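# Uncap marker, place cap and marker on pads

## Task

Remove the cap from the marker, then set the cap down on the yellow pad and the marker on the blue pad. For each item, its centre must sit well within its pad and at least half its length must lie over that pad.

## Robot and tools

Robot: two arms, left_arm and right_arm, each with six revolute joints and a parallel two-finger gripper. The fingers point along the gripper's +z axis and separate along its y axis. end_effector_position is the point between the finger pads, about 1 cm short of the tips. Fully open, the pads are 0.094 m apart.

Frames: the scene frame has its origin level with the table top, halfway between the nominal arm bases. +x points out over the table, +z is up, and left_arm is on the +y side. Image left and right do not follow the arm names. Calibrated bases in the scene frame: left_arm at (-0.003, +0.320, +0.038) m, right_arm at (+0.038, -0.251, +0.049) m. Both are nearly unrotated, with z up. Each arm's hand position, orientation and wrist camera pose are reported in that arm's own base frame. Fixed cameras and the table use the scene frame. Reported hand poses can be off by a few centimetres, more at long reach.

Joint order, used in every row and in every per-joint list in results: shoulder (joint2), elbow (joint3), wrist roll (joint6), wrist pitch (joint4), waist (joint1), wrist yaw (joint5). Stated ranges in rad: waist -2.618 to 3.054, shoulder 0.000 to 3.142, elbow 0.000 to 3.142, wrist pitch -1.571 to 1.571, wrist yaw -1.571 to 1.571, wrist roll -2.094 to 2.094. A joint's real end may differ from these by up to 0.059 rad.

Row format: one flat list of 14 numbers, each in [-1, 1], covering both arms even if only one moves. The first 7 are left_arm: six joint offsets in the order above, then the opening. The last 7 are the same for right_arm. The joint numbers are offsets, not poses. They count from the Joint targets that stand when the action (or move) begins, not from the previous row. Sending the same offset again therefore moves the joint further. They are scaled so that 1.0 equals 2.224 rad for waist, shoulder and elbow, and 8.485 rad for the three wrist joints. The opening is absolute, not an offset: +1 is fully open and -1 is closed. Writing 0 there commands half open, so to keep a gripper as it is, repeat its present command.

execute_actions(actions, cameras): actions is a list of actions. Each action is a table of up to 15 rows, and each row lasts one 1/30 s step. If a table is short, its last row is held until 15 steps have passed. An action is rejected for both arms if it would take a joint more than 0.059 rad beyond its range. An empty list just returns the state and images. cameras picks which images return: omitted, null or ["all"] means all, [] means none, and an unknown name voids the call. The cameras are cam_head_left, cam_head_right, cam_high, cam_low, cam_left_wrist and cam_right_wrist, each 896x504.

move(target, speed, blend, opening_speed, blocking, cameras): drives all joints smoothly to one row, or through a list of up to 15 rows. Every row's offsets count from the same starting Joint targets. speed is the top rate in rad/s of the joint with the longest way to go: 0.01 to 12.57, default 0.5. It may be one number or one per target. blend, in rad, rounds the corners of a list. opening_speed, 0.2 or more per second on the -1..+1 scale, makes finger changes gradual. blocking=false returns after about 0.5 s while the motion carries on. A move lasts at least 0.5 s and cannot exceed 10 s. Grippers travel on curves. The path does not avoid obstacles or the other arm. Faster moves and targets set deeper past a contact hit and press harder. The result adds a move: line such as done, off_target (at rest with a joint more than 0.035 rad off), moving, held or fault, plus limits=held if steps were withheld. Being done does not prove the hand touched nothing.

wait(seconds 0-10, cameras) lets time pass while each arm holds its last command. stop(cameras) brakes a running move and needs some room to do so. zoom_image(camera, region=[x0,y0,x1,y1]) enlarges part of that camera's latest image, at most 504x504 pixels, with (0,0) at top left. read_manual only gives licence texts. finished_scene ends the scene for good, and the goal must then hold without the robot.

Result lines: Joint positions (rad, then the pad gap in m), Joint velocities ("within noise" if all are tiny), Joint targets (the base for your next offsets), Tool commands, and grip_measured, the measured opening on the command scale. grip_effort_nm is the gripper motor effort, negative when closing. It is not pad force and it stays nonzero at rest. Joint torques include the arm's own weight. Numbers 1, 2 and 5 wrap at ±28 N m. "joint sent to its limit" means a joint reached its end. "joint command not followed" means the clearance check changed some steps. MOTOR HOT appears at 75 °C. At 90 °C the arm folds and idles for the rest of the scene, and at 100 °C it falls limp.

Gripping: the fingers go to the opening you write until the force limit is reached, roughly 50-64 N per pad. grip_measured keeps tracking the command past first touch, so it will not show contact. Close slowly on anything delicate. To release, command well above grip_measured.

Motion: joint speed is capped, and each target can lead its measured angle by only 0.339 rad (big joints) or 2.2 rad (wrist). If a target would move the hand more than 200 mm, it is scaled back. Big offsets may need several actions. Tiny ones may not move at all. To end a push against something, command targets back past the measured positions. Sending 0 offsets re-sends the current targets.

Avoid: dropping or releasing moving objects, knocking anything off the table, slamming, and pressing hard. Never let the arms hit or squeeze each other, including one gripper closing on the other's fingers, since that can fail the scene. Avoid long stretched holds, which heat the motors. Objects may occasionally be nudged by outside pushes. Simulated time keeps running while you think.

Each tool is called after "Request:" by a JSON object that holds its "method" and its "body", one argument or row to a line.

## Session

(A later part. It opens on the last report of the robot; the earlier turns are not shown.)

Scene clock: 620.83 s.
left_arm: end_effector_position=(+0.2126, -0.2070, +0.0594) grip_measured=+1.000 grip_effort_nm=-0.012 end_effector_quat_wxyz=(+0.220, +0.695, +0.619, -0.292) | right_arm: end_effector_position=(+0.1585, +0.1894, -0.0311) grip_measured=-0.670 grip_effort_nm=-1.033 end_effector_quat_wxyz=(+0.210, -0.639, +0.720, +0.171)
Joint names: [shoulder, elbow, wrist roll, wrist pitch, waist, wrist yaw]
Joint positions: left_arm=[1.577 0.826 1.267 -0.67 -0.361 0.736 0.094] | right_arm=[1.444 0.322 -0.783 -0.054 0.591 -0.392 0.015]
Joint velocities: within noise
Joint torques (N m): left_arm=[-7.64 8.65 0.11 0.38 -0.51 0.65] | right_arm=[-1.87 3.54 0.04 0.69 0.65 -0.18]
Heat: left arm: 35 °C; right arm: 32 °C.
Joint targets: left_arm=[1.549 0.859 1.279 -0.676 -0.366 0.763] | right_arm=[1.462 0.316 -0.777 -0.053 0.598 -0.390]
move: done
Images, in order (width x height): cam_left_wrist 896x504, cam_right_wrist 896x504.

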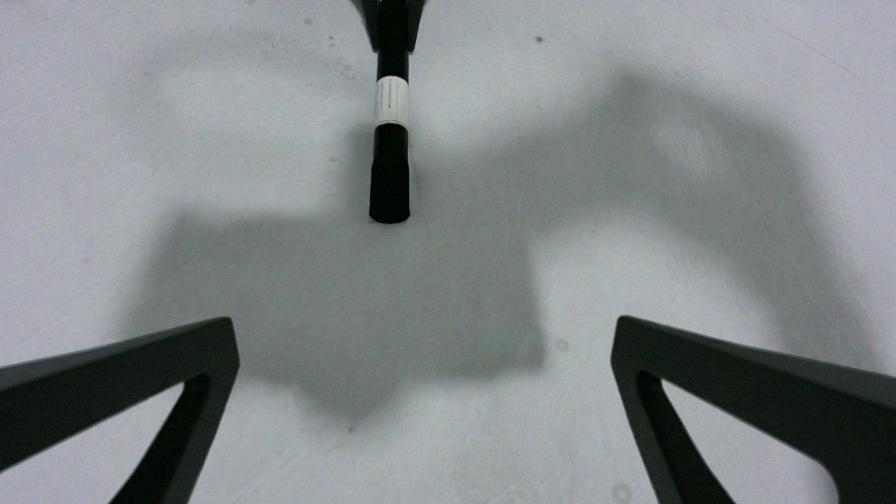

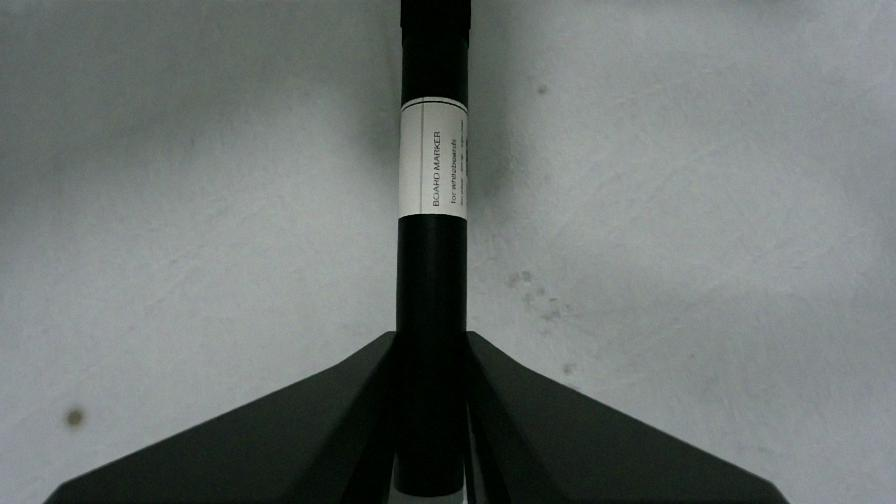

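Request:
{"method": "move", "body": {
  "target": [0.09555, -0.07945, -0.02948, 0.07002, -0.05486, 0.00462, 0.2, 0, 0, 0, 0, 0, 0, -0.8],
  "speed": 0.6
}}

Scene clock: 666.17 s.
left_arm: end_effector_position=(+0.2263, -0.2585, +0.0139) grip_measured=+0.203 grip_effort_nm=-0.149 end_effector_quat_wxyz=(+0.286, +0.680, +0.603, -0.304) | right_arm: end_effector_position=(+0.1585, +0.1894, -0.0311) grip_measured=-0.671 grip_effort_nm=-1.038 end_effector_quat_wxyz=(+0.210, -0.639, +0.720, +0.171)
Joint names: [shoulder, elbow, wrist roll, wrist pitch, waist, wrist yaw]
Joint positions: left_arm=[1.753 0.695 1.036 -0.095 -0.483 0.776 0.057] | right_arm=[1.444 0.322 -0.783 -0.054 0.591 -0.392 0.015]
Joint velocities: within noise
Joint torques (N m): left_arm=[-5.79 3.4 -0.09 0.96 -0.4 0.64] | right_arm=[-1.84 3.63 0.02 0.7 0.73 -0.2]
Heat: left arm: 35 °C; right arm: 31 °C.
Joint targets: left_arm=[1.761 0.682 1.028 -0.082 -0.488 0.803] | right_arm=[1.462 0.316 -0.777 -0.053 0.598 -0.390]
move: done

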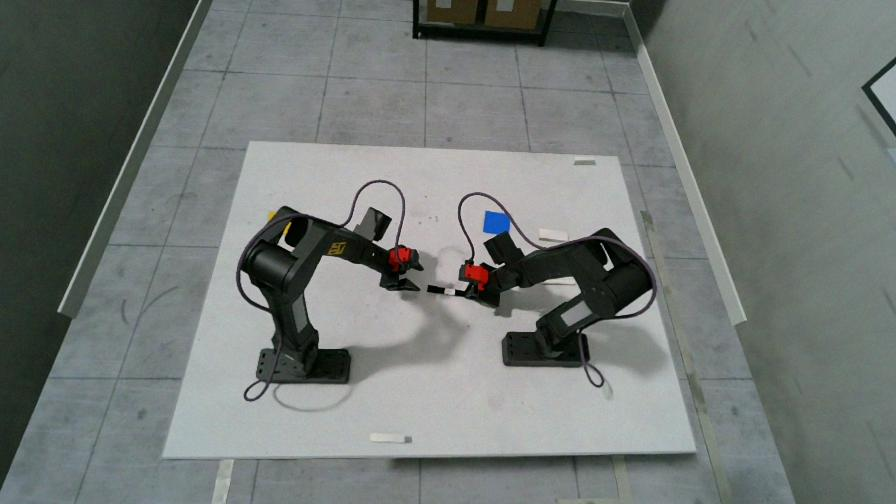

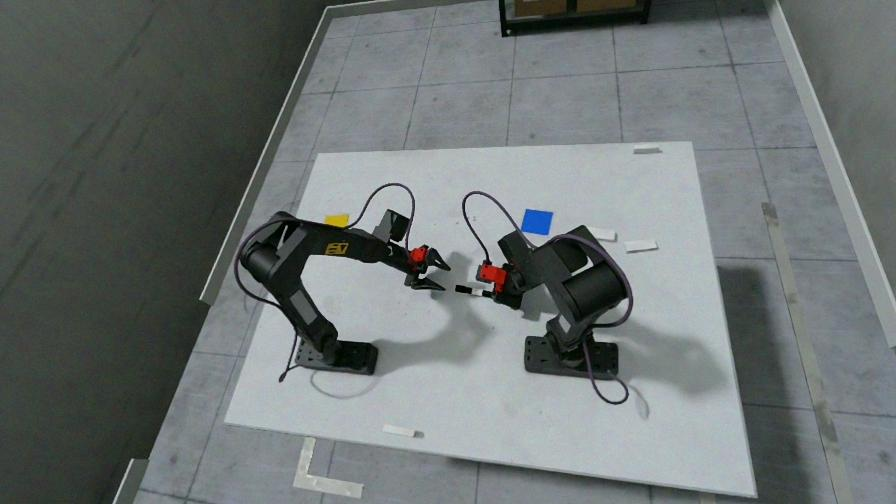

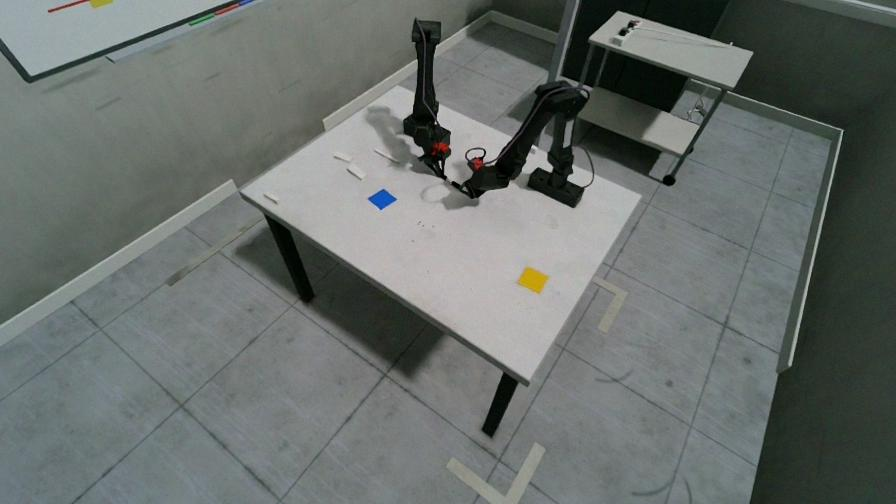

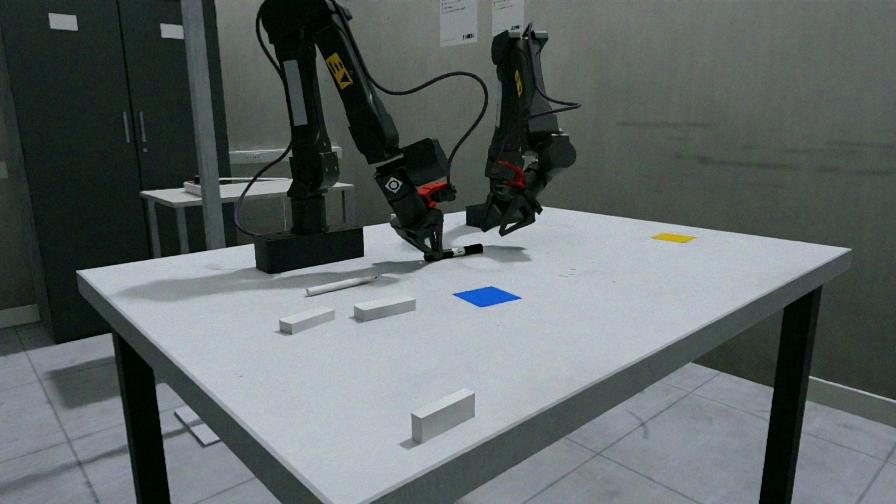

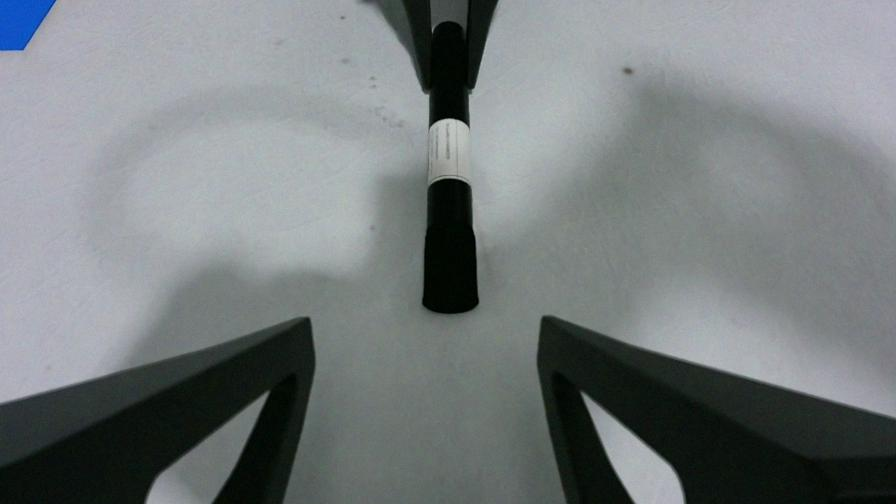

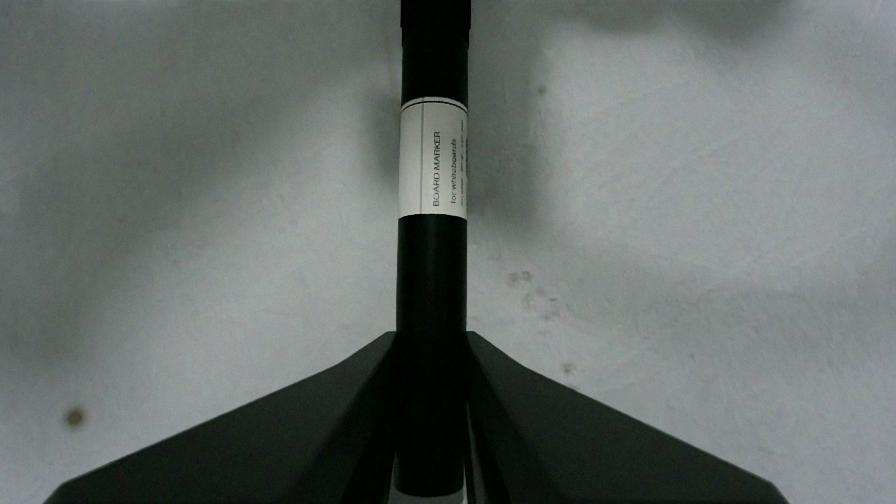

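Request:
{"method": "move", "body": {
  "target": [0.05755, -0.00405, -0.01544, 0.02499, -0.04541, -0.00412, 0.2, 0, 0, 0, 0, 0, 0, -0.8],
  "speed": 0.3,
  "cameras": ["cam_left_wrist", "cam_low", "cam_right_wrist"]
}}

Scene clock: 688.53 s.
left_arm: end_effector_position=(+0.2177, -0.2890, -0.0115) grip_measured=+0.203 grip_effort_nm=-0.149 end_effector_quat_wxyz=(+0.281, +0.677, +0.602, -0.316) | right_arm: end_effector_position=(+0.1585, +0.1894, -0.0311) grip_measured=-0.671 grip_effort_nm=-1.038 end_effector_quat_wxyz=(+0.210, -0.639, +0.720, +0.171)
Joint names: [shoulder, elbow, wrist roll, wrist pitch, waist, wrist yaw]
Joint positions: left_arm=[1.879 0.686 0.905 0.116 -0.584 0.754 0.057] | right_arm=[1.444 0.322 -0.783 -0.054 0.591 -0.392 0.015]
Joint velocities: within noise
Joint torques (N m): left_arm=[-6.31 2.95 -0.08 1.13 -0.42 0.46] | right_arm=[-1.96 3.6 0.01 0.69 0.72 -0.2]
Heat: left arm: 35 °C; right arm: 31 °C.
Joint targets: left_arm=[1.889 0.673 0.897 0.130 -0.589 0.767] | right_arm=[1.462 0.316 -0.777 -0.053 0.598 -0.390]
move: done
Images, in order (width x height): cam_low 896x504, cam_left_wrist 896x504, cam_right_wrist 896x504.

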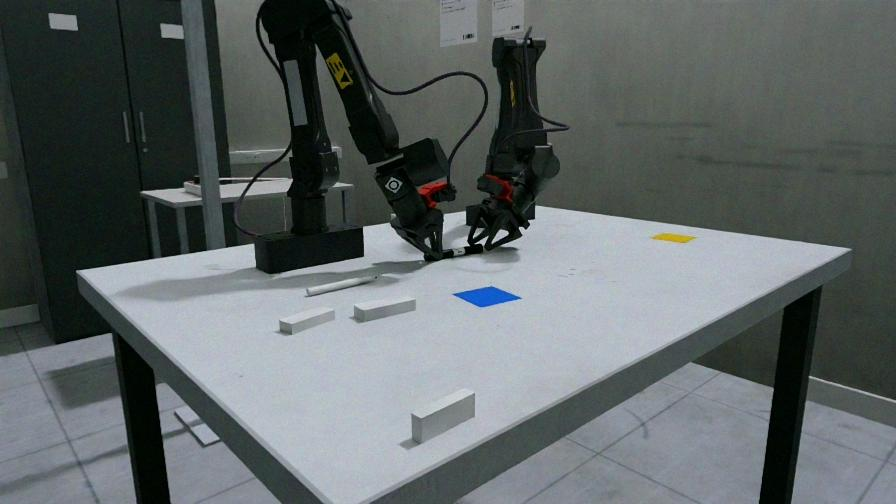

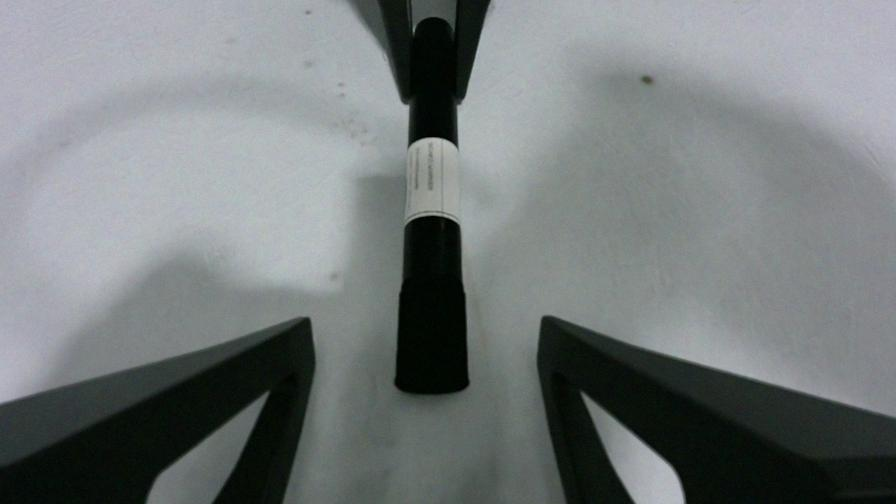

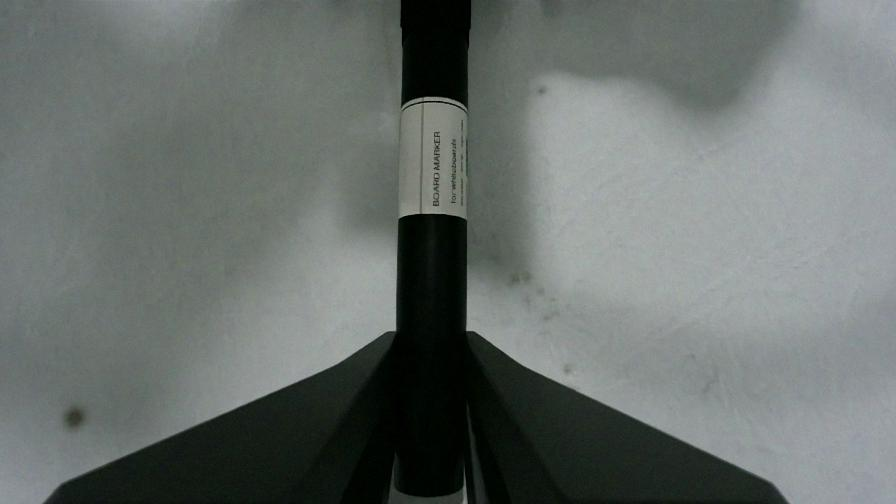

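Request:
{"method": "zoom_image", "body": {
  "camera": "cam_low",
  "region": [360, 130, 580, 290]
}}

Scaled by 2.291.

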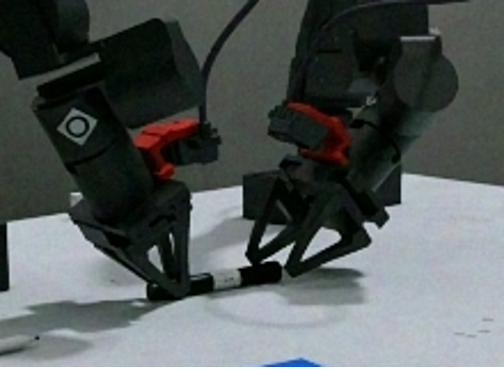

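Request:
{"method": "move", "body": {
  "target": [0.02257, 0.00351, -0.0047, 0.00806, -0.01529, -0.0021, 0.2, 0, 0, 0, 0, 0, 0, -0.8],
  "speed": 0.2,
  "cameras": ["cam_left_wrist"]
}}

Scene clock: 710.53 s.
left_arm: end_effector_position=(+0.2151, -0.2991, -0.0202) grip_measured=+0.203 grip_effort_nm=-0.149 end_effector_quat_wxyz=(+0.282, +0.677, +0.600, -0.318) | right_arm: end_effector_position=(+0.1585, +0.1894, -0.0311) grip_measured=-0.671 grip_effort_nm=-1.043 end_effector_quat_wxyz=(+0.210, -0.639, +0.720, +0.171)
Joint names: [shoulder, elbow, wrist roll, wrist pitch, waist, wrist yaw]
Joint positions: left_arm=[1.924 0.686 0.867 0.189 -0.617 0.744 0.057] | right_arm=[1.444 0.322 -0.783 -0.054 0.591 -0.392 0.015]
Joint velocities: within noise
Joint torques (N m): left_arm=[-6.19 3.4 -0.1 1.1 -0.55 0.39] | right_arm=[-1.94 3.52 0.01 0.71 0.66 -0.16]
Heat: left arm: 36 °C; right arm: 31 °C.
Joint targets: left_arm=[1.939 0.681 0.857 0.199 -0.623 0.750] | right_arm=[1.462 0.316 -0.777 -0.053 0.598 -0.390]
move: done
Images, in order (width x height): cam_left_wrist 896x504.

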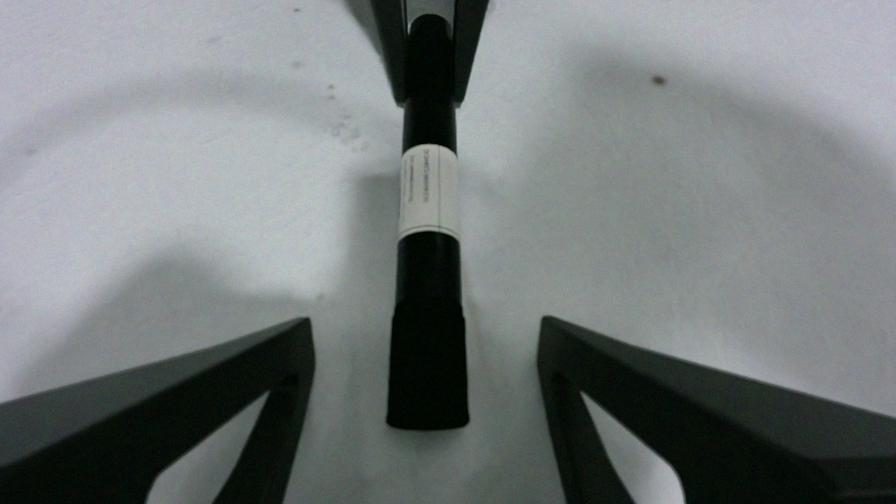

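Request:
{"method": "execute_actions", "body": {
  "actions": [],
  "cameras": ["cam_low", "cam_high", "cam_head_left"]
}}

Request:
{"method": "zoom_image", "body": {
  "camera": "cam_low",
  "region": [410, 180, 550, 280]
}}

Request:
{"method": "zoom_image", "body": {
  "camera": "cam_high",
  "region": [400, 130, 520, 220]
}}

Scene clock: 730.77 s.
left_arm: end_effector_position=(+0.2152, -0.2991, -0.0201) grip_measured=+0.203 grip_effort_nm=-0.144 end_effector_quat_wxyz=(+0.283, +0.677, +0.601, -0.318) | right_arm: end_effector_position=(+0.1585, +0.1894, -0.0311) grip_measured=-0.671 grip_effort_nm=-1.043 end_effector_quat_wxyz=(+0.210, -0.639, +0.720, +0.171)
Joint names: [shoulder, elbow, wrist roll, wrist pitch, waist, wrist yaw]
Joint positions: left_arm=[1.924 0.686 0.866 0.19 -0.617 0.743 0.057] | right_arm=[1.444 0.322 -0.783 -0.054 0.591 -0.392 0.015]
Joint velocities: within noise
Joint torques (N m): left_arm=[-6.06 3.44 -0.11 1.11 -0.58 0.38] | right_arm=[-1.89 3.6 0.04 0.71 0.62 -0.19]
Heat: left arm: 36 °C; right arm: 31 °C.
Joint targets: left_arm=[1.939 0.681 0.858 0.199 -0.623 0.750] | right_arm=[1.462 0.316 -0.777 -0.053 0.598 -0.390]
Tool commands: left_gripper/opening=+0.2 right_gripper/opening=-0.8
Images, in order (width x height): cam_head_left 896x504, cam_high 896x504, cam_low 896x504.

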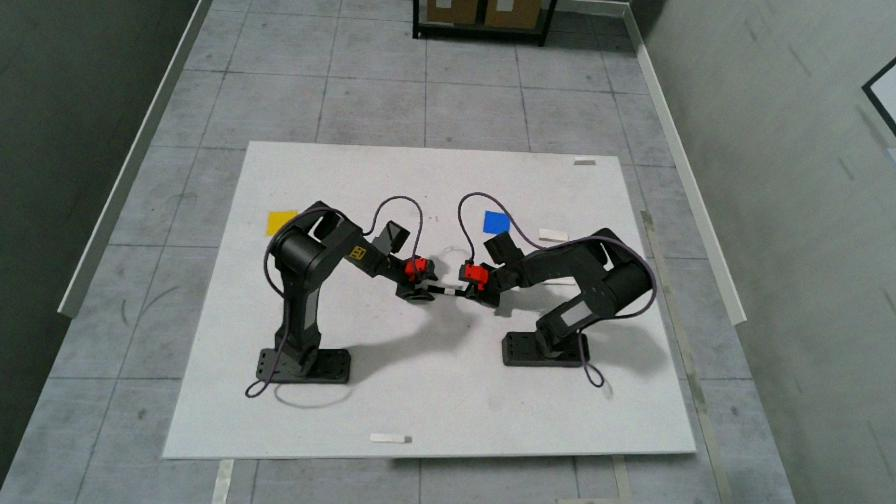

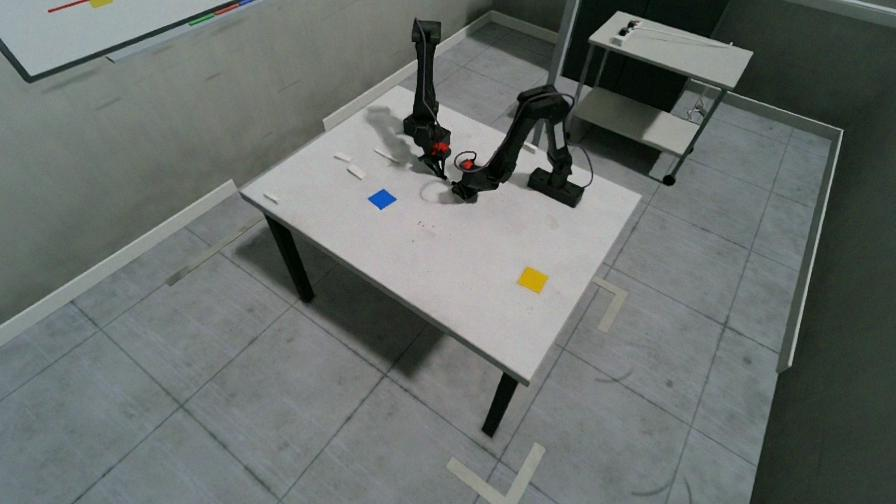

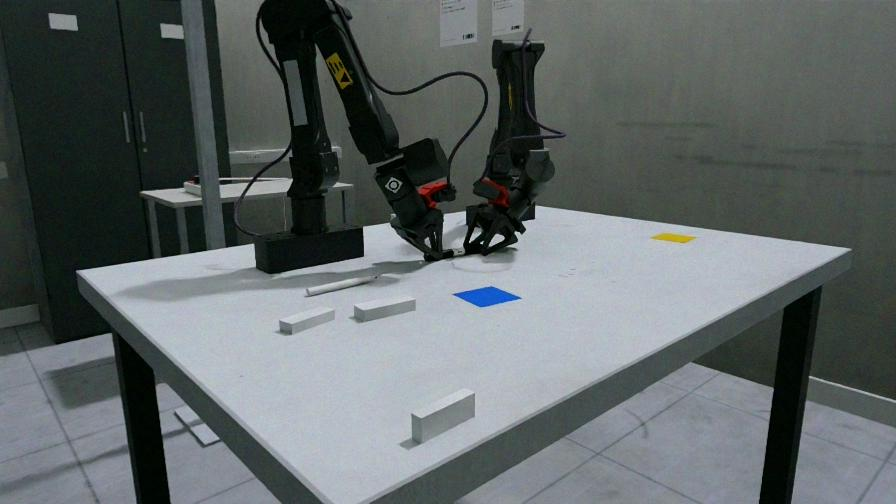

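Scaled by 3.600.

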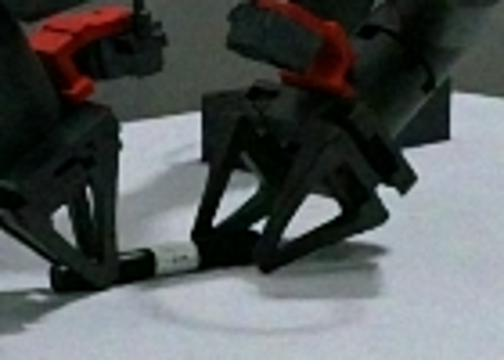

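Scaled by 4.200.

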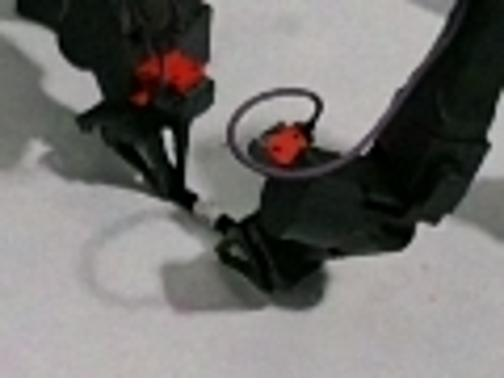

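Request:
{"method": "move", "body": {
  "target": [0.00418, 0.00238, -0.00202, 0.00181, -0.00652, -0.00084, 0.2, 0, 0, 0, 0, 0, 0, -0.8],
  "speed": 0.2,
  "cameras": ["cam_left_wrist", "cam_low"]
}}

Request:
{"method": "zoom_image", "body": {
  "camera": "cam_low",
  "region": [410, 180, 550, 280]
}}

Scene clock: 750.97 s.
left_arm: end_effector_position=(+0.2139, -0.3035, -0.0204) grip_measured=+0.203 grip_effort_nm=-0.149 end_effector_quat_wxyz=(+0.285, +0.677, +0.598, -0.319) | right_arm: end_effector_position=(+0.1585, +0.1894, -0.0311) grip_measured=-0.671 grip_effort_nm=-1.038 end_effector_quat_wxyz=(+0.210, -0.639, +0.720, +0.171)
Joint names: [shoulder, elbow, wrist roll, wrist pitch, waist, wrist yaw]
Joint positions: left_arm=[1.93 0.686 0.851 0.211 -0.63 0.74 0.057] | right_arm=[1.444 0.322 -0.783 -0.054 0.591 -0.392 0.015]
Joint velocities: within noise
Joint torques (N m): left_arm=[-5.85 3.82 -0.11 1.02 -0.58 0.34] | right_arm=[-1.91 3.52 0.03 0.71 0.66 -0.18]
Heat: left arm: 36 °C; right arm: 31 °C.
Joint targets: left_arm=[1.949 0.686 0.840 0.214 -0.637 0.742] | right_arm=[1.462 0.316 -0.777 -0.053 0.598 -0.390]
move: done
Images, in order (width x height): cam_low 896x504, cam_left_wrist 896x504.

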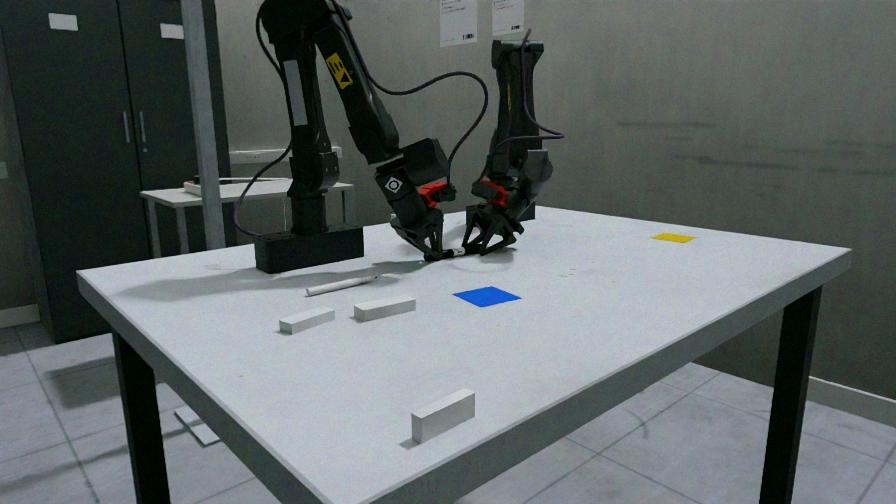

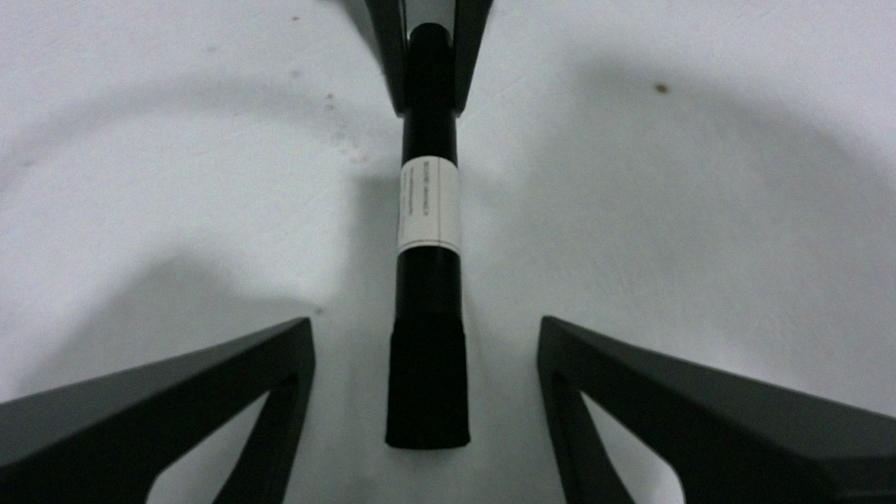

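Scaled by 3.600.

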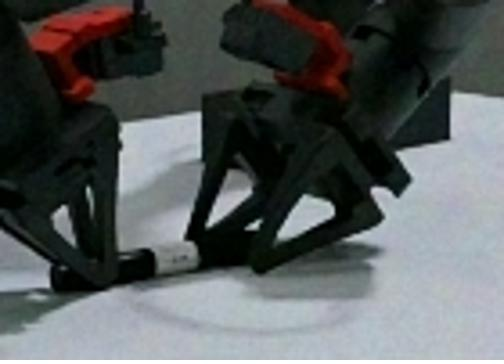

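Request:
{"method": "move", "body": {
  "target": [0, 0, 0, 0, 0, 0, -0.78, 0, 0, 0, 0, 0, 0, -0.8],
  "speed": 0.2,
  "opening_speed": 0.6,
  "cameras": ["cam_left_wrist", "cam_low", "cam_right_wrist"]
}}

Scene clock: 763.47 s.
left_arm: end_effector_position=(+0.2145, -0.3036, -0.0204) grip_measured=-0.641 grip_effort_nm=-1.028 end_effector_quat_wxyz=(+0.285, +0.677, +0.599, -0.318) | right_arm: end_effector_position=(+0.1585, +0.1893, -0.0312) grip_measured=-0.671 grip_effort_nm=-1.043 end_effector_quat_wxyz=(+0.209, -0.638, +0.721, +0.172)
Joint names: [shoulder, elbow, wrist roll, wrist pitch, waist, wrist yaw]
Joint positions: left_arm=[1.93 0.686 0.849 0.214 -0.63 0.737 0.017] | right_arm=[1.444 0.322 -0.779 -0.054 0.591 -0.391 0.015]
Joint velocities: within noise
Joint torques (N m): left_arm=[-5.96 3.95 -0.11 1 -0.66 0.38] | right_arm=[-1.88 3.63 -0.01 0.73 0.72 -0.2]
Heat: left arm: 35 °C; right arm: 31 °C.
Joint targets: left_arm=[1.949 0.686 0.840 0.214 -0.637 0.743] | right_arm=[1.462 0.316 -0.777 -0.053 0.598 -0.390]
move: done
Images, in order (width x height): cam_low 896x504, cam_left_wrist 896x504, cam_right_wrist 896x504.

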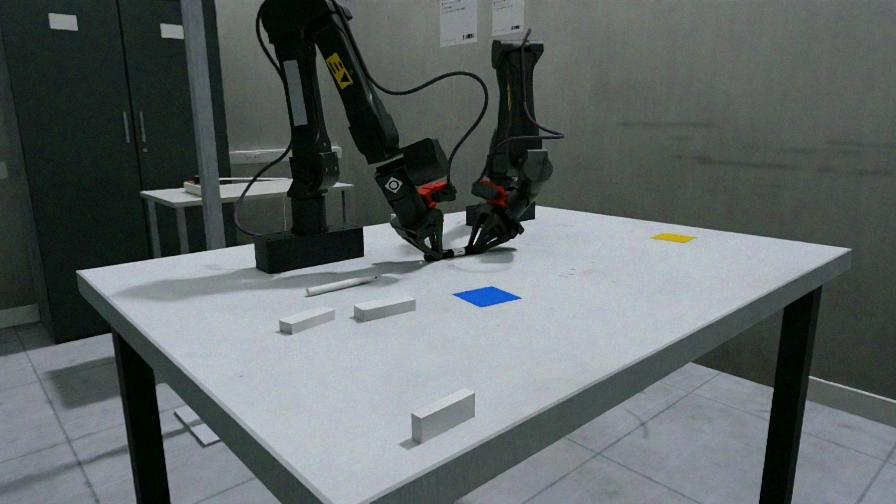

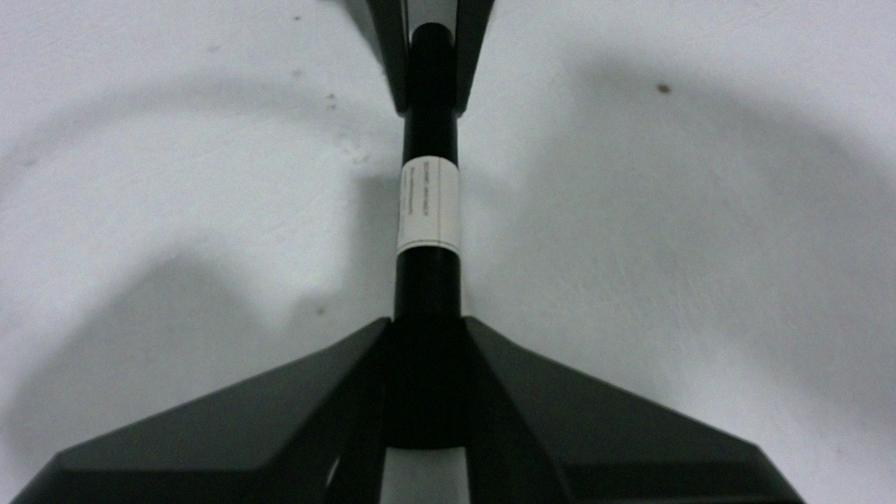

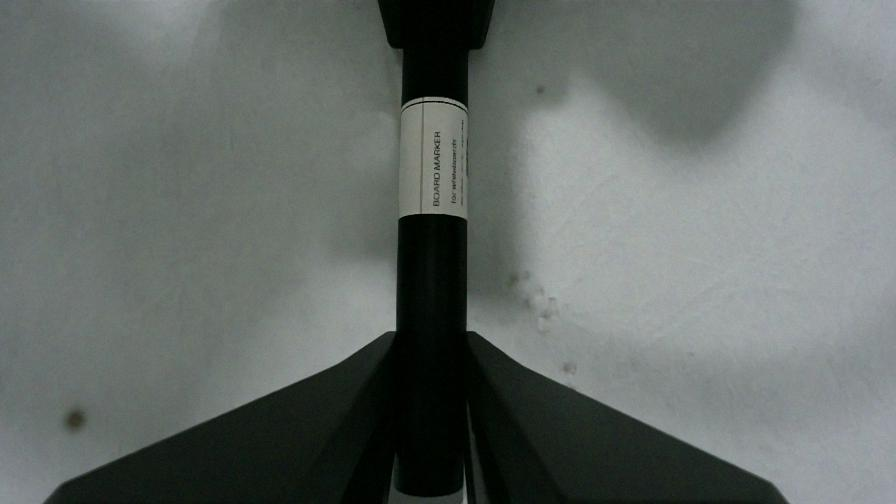

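Request:
{"method": "move", "body": {
  "target": [-0.02878, -0.01619, 0.01738, -0.01269, 0.05441, 0.00621, -0.78, 0, 0, 0, 0, 0, 0, -0.8],
  "speed": 0.12
}}

Scene clock: 815.50 s.
left_arm: end_effector_position=(+0.2194, -0.2856, -0.0117) grip_measured=-0.642 grip_effort_nm=-1.038 end_effector_quat_wxyz=(+0.301, +0.682, +0.577, -0.334) | right_arm: end_effector_position=(+0.1649, +0.2010, -0.0244) grip_measured=-0.671 grip_effort_nm=-1.043 end_effector_quat_wxyz=(+0.237, -0.641, +0.707, +0.180)
Joint names: [shoulder, elbow, wrist roll, wrist pitch, waist, wrist yaw]
Joint positions: left_arm=[1.909 0.676 0.971 0.156 -0.546 0.827 0.017] | right_arm=[1.448 0.322 -0.776 0.01 0.6 -0.415 0.015]
Joint velocities: within noise
Joint torques (N m): left_arm=[-9.16 1.58 0.16 0.41 2.82 0] | right_arm=[-2.3 3.62 -0.03 0.21 -0.1 0.02]
Heat: left arm: 35 °C; right arm: 30 °C.
Joint targets: left_arm=[1.884 0.651 0.988 0.106 -0.516 0.795] | right_arm=[1.462 0.316 -0.777 -0.053 0.598 -0.390]
move: off_target (left_arm, right_arm); left_arm: the wrist pitch is farthest, 0.049 rad from its target; right_arm: the wrist pitch is farthest, 0.063 rad from its target

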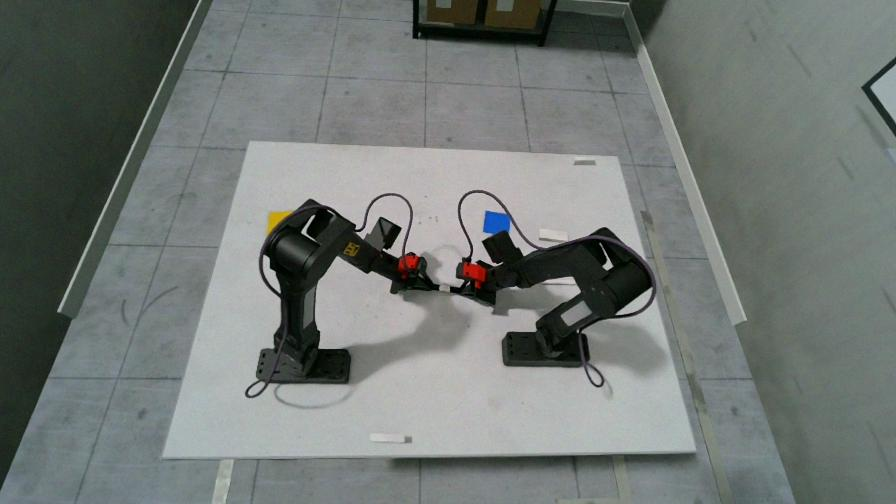

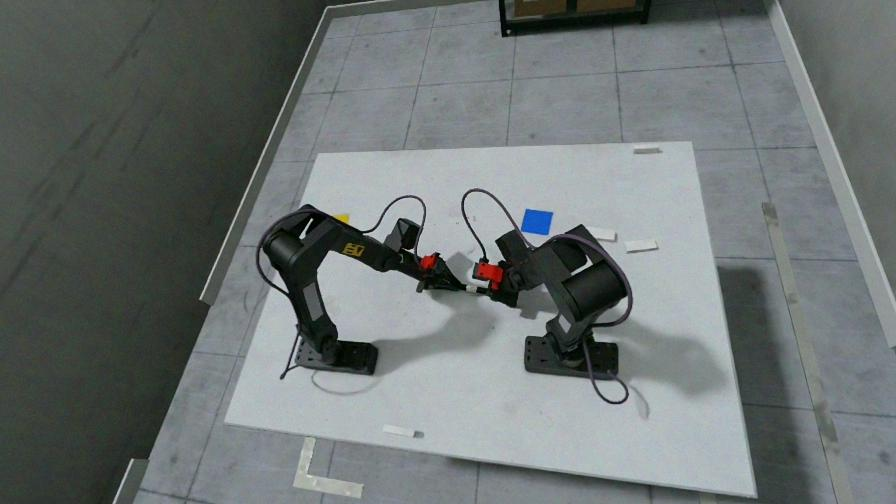

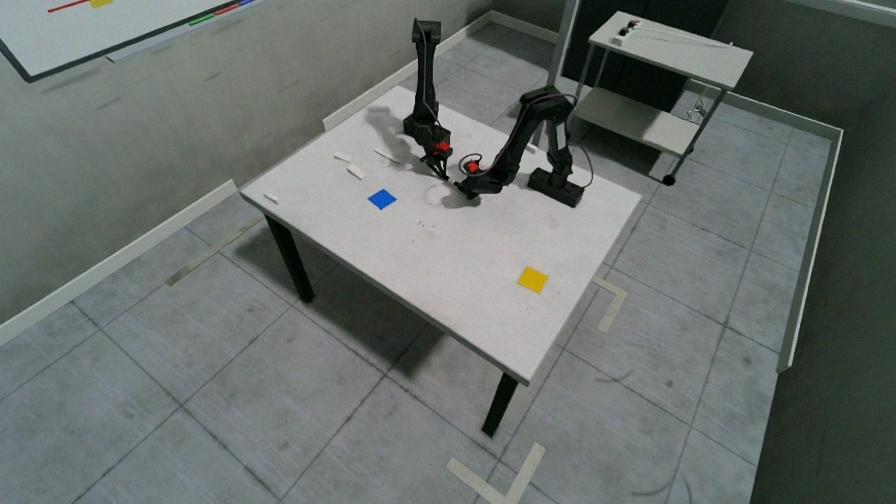

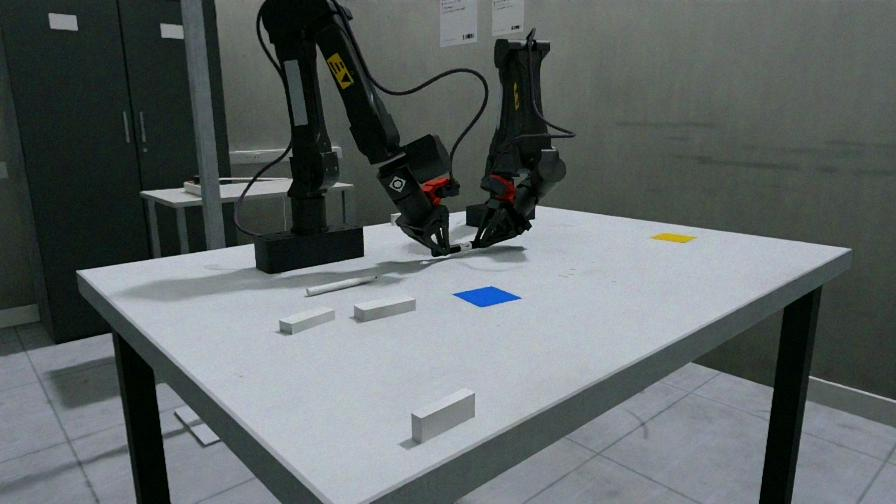

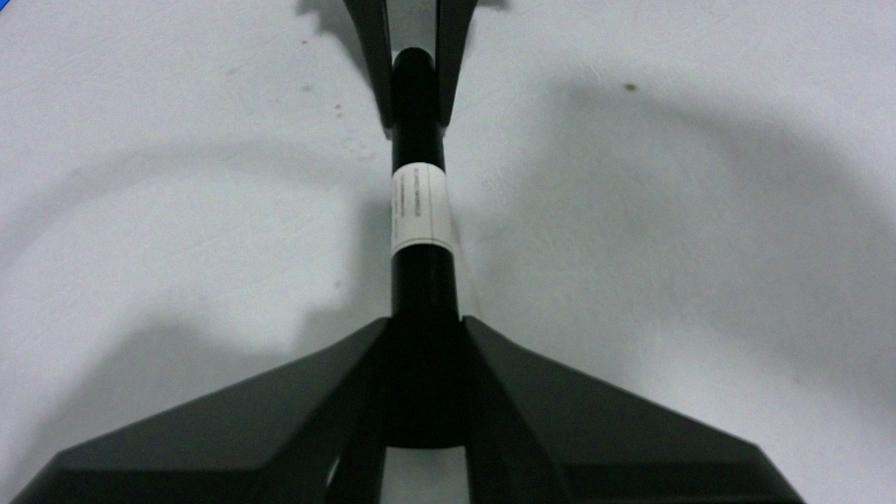

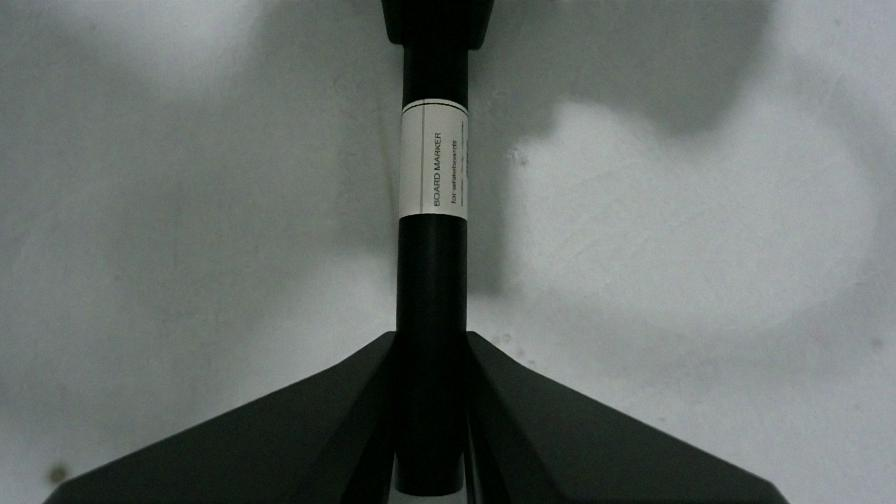

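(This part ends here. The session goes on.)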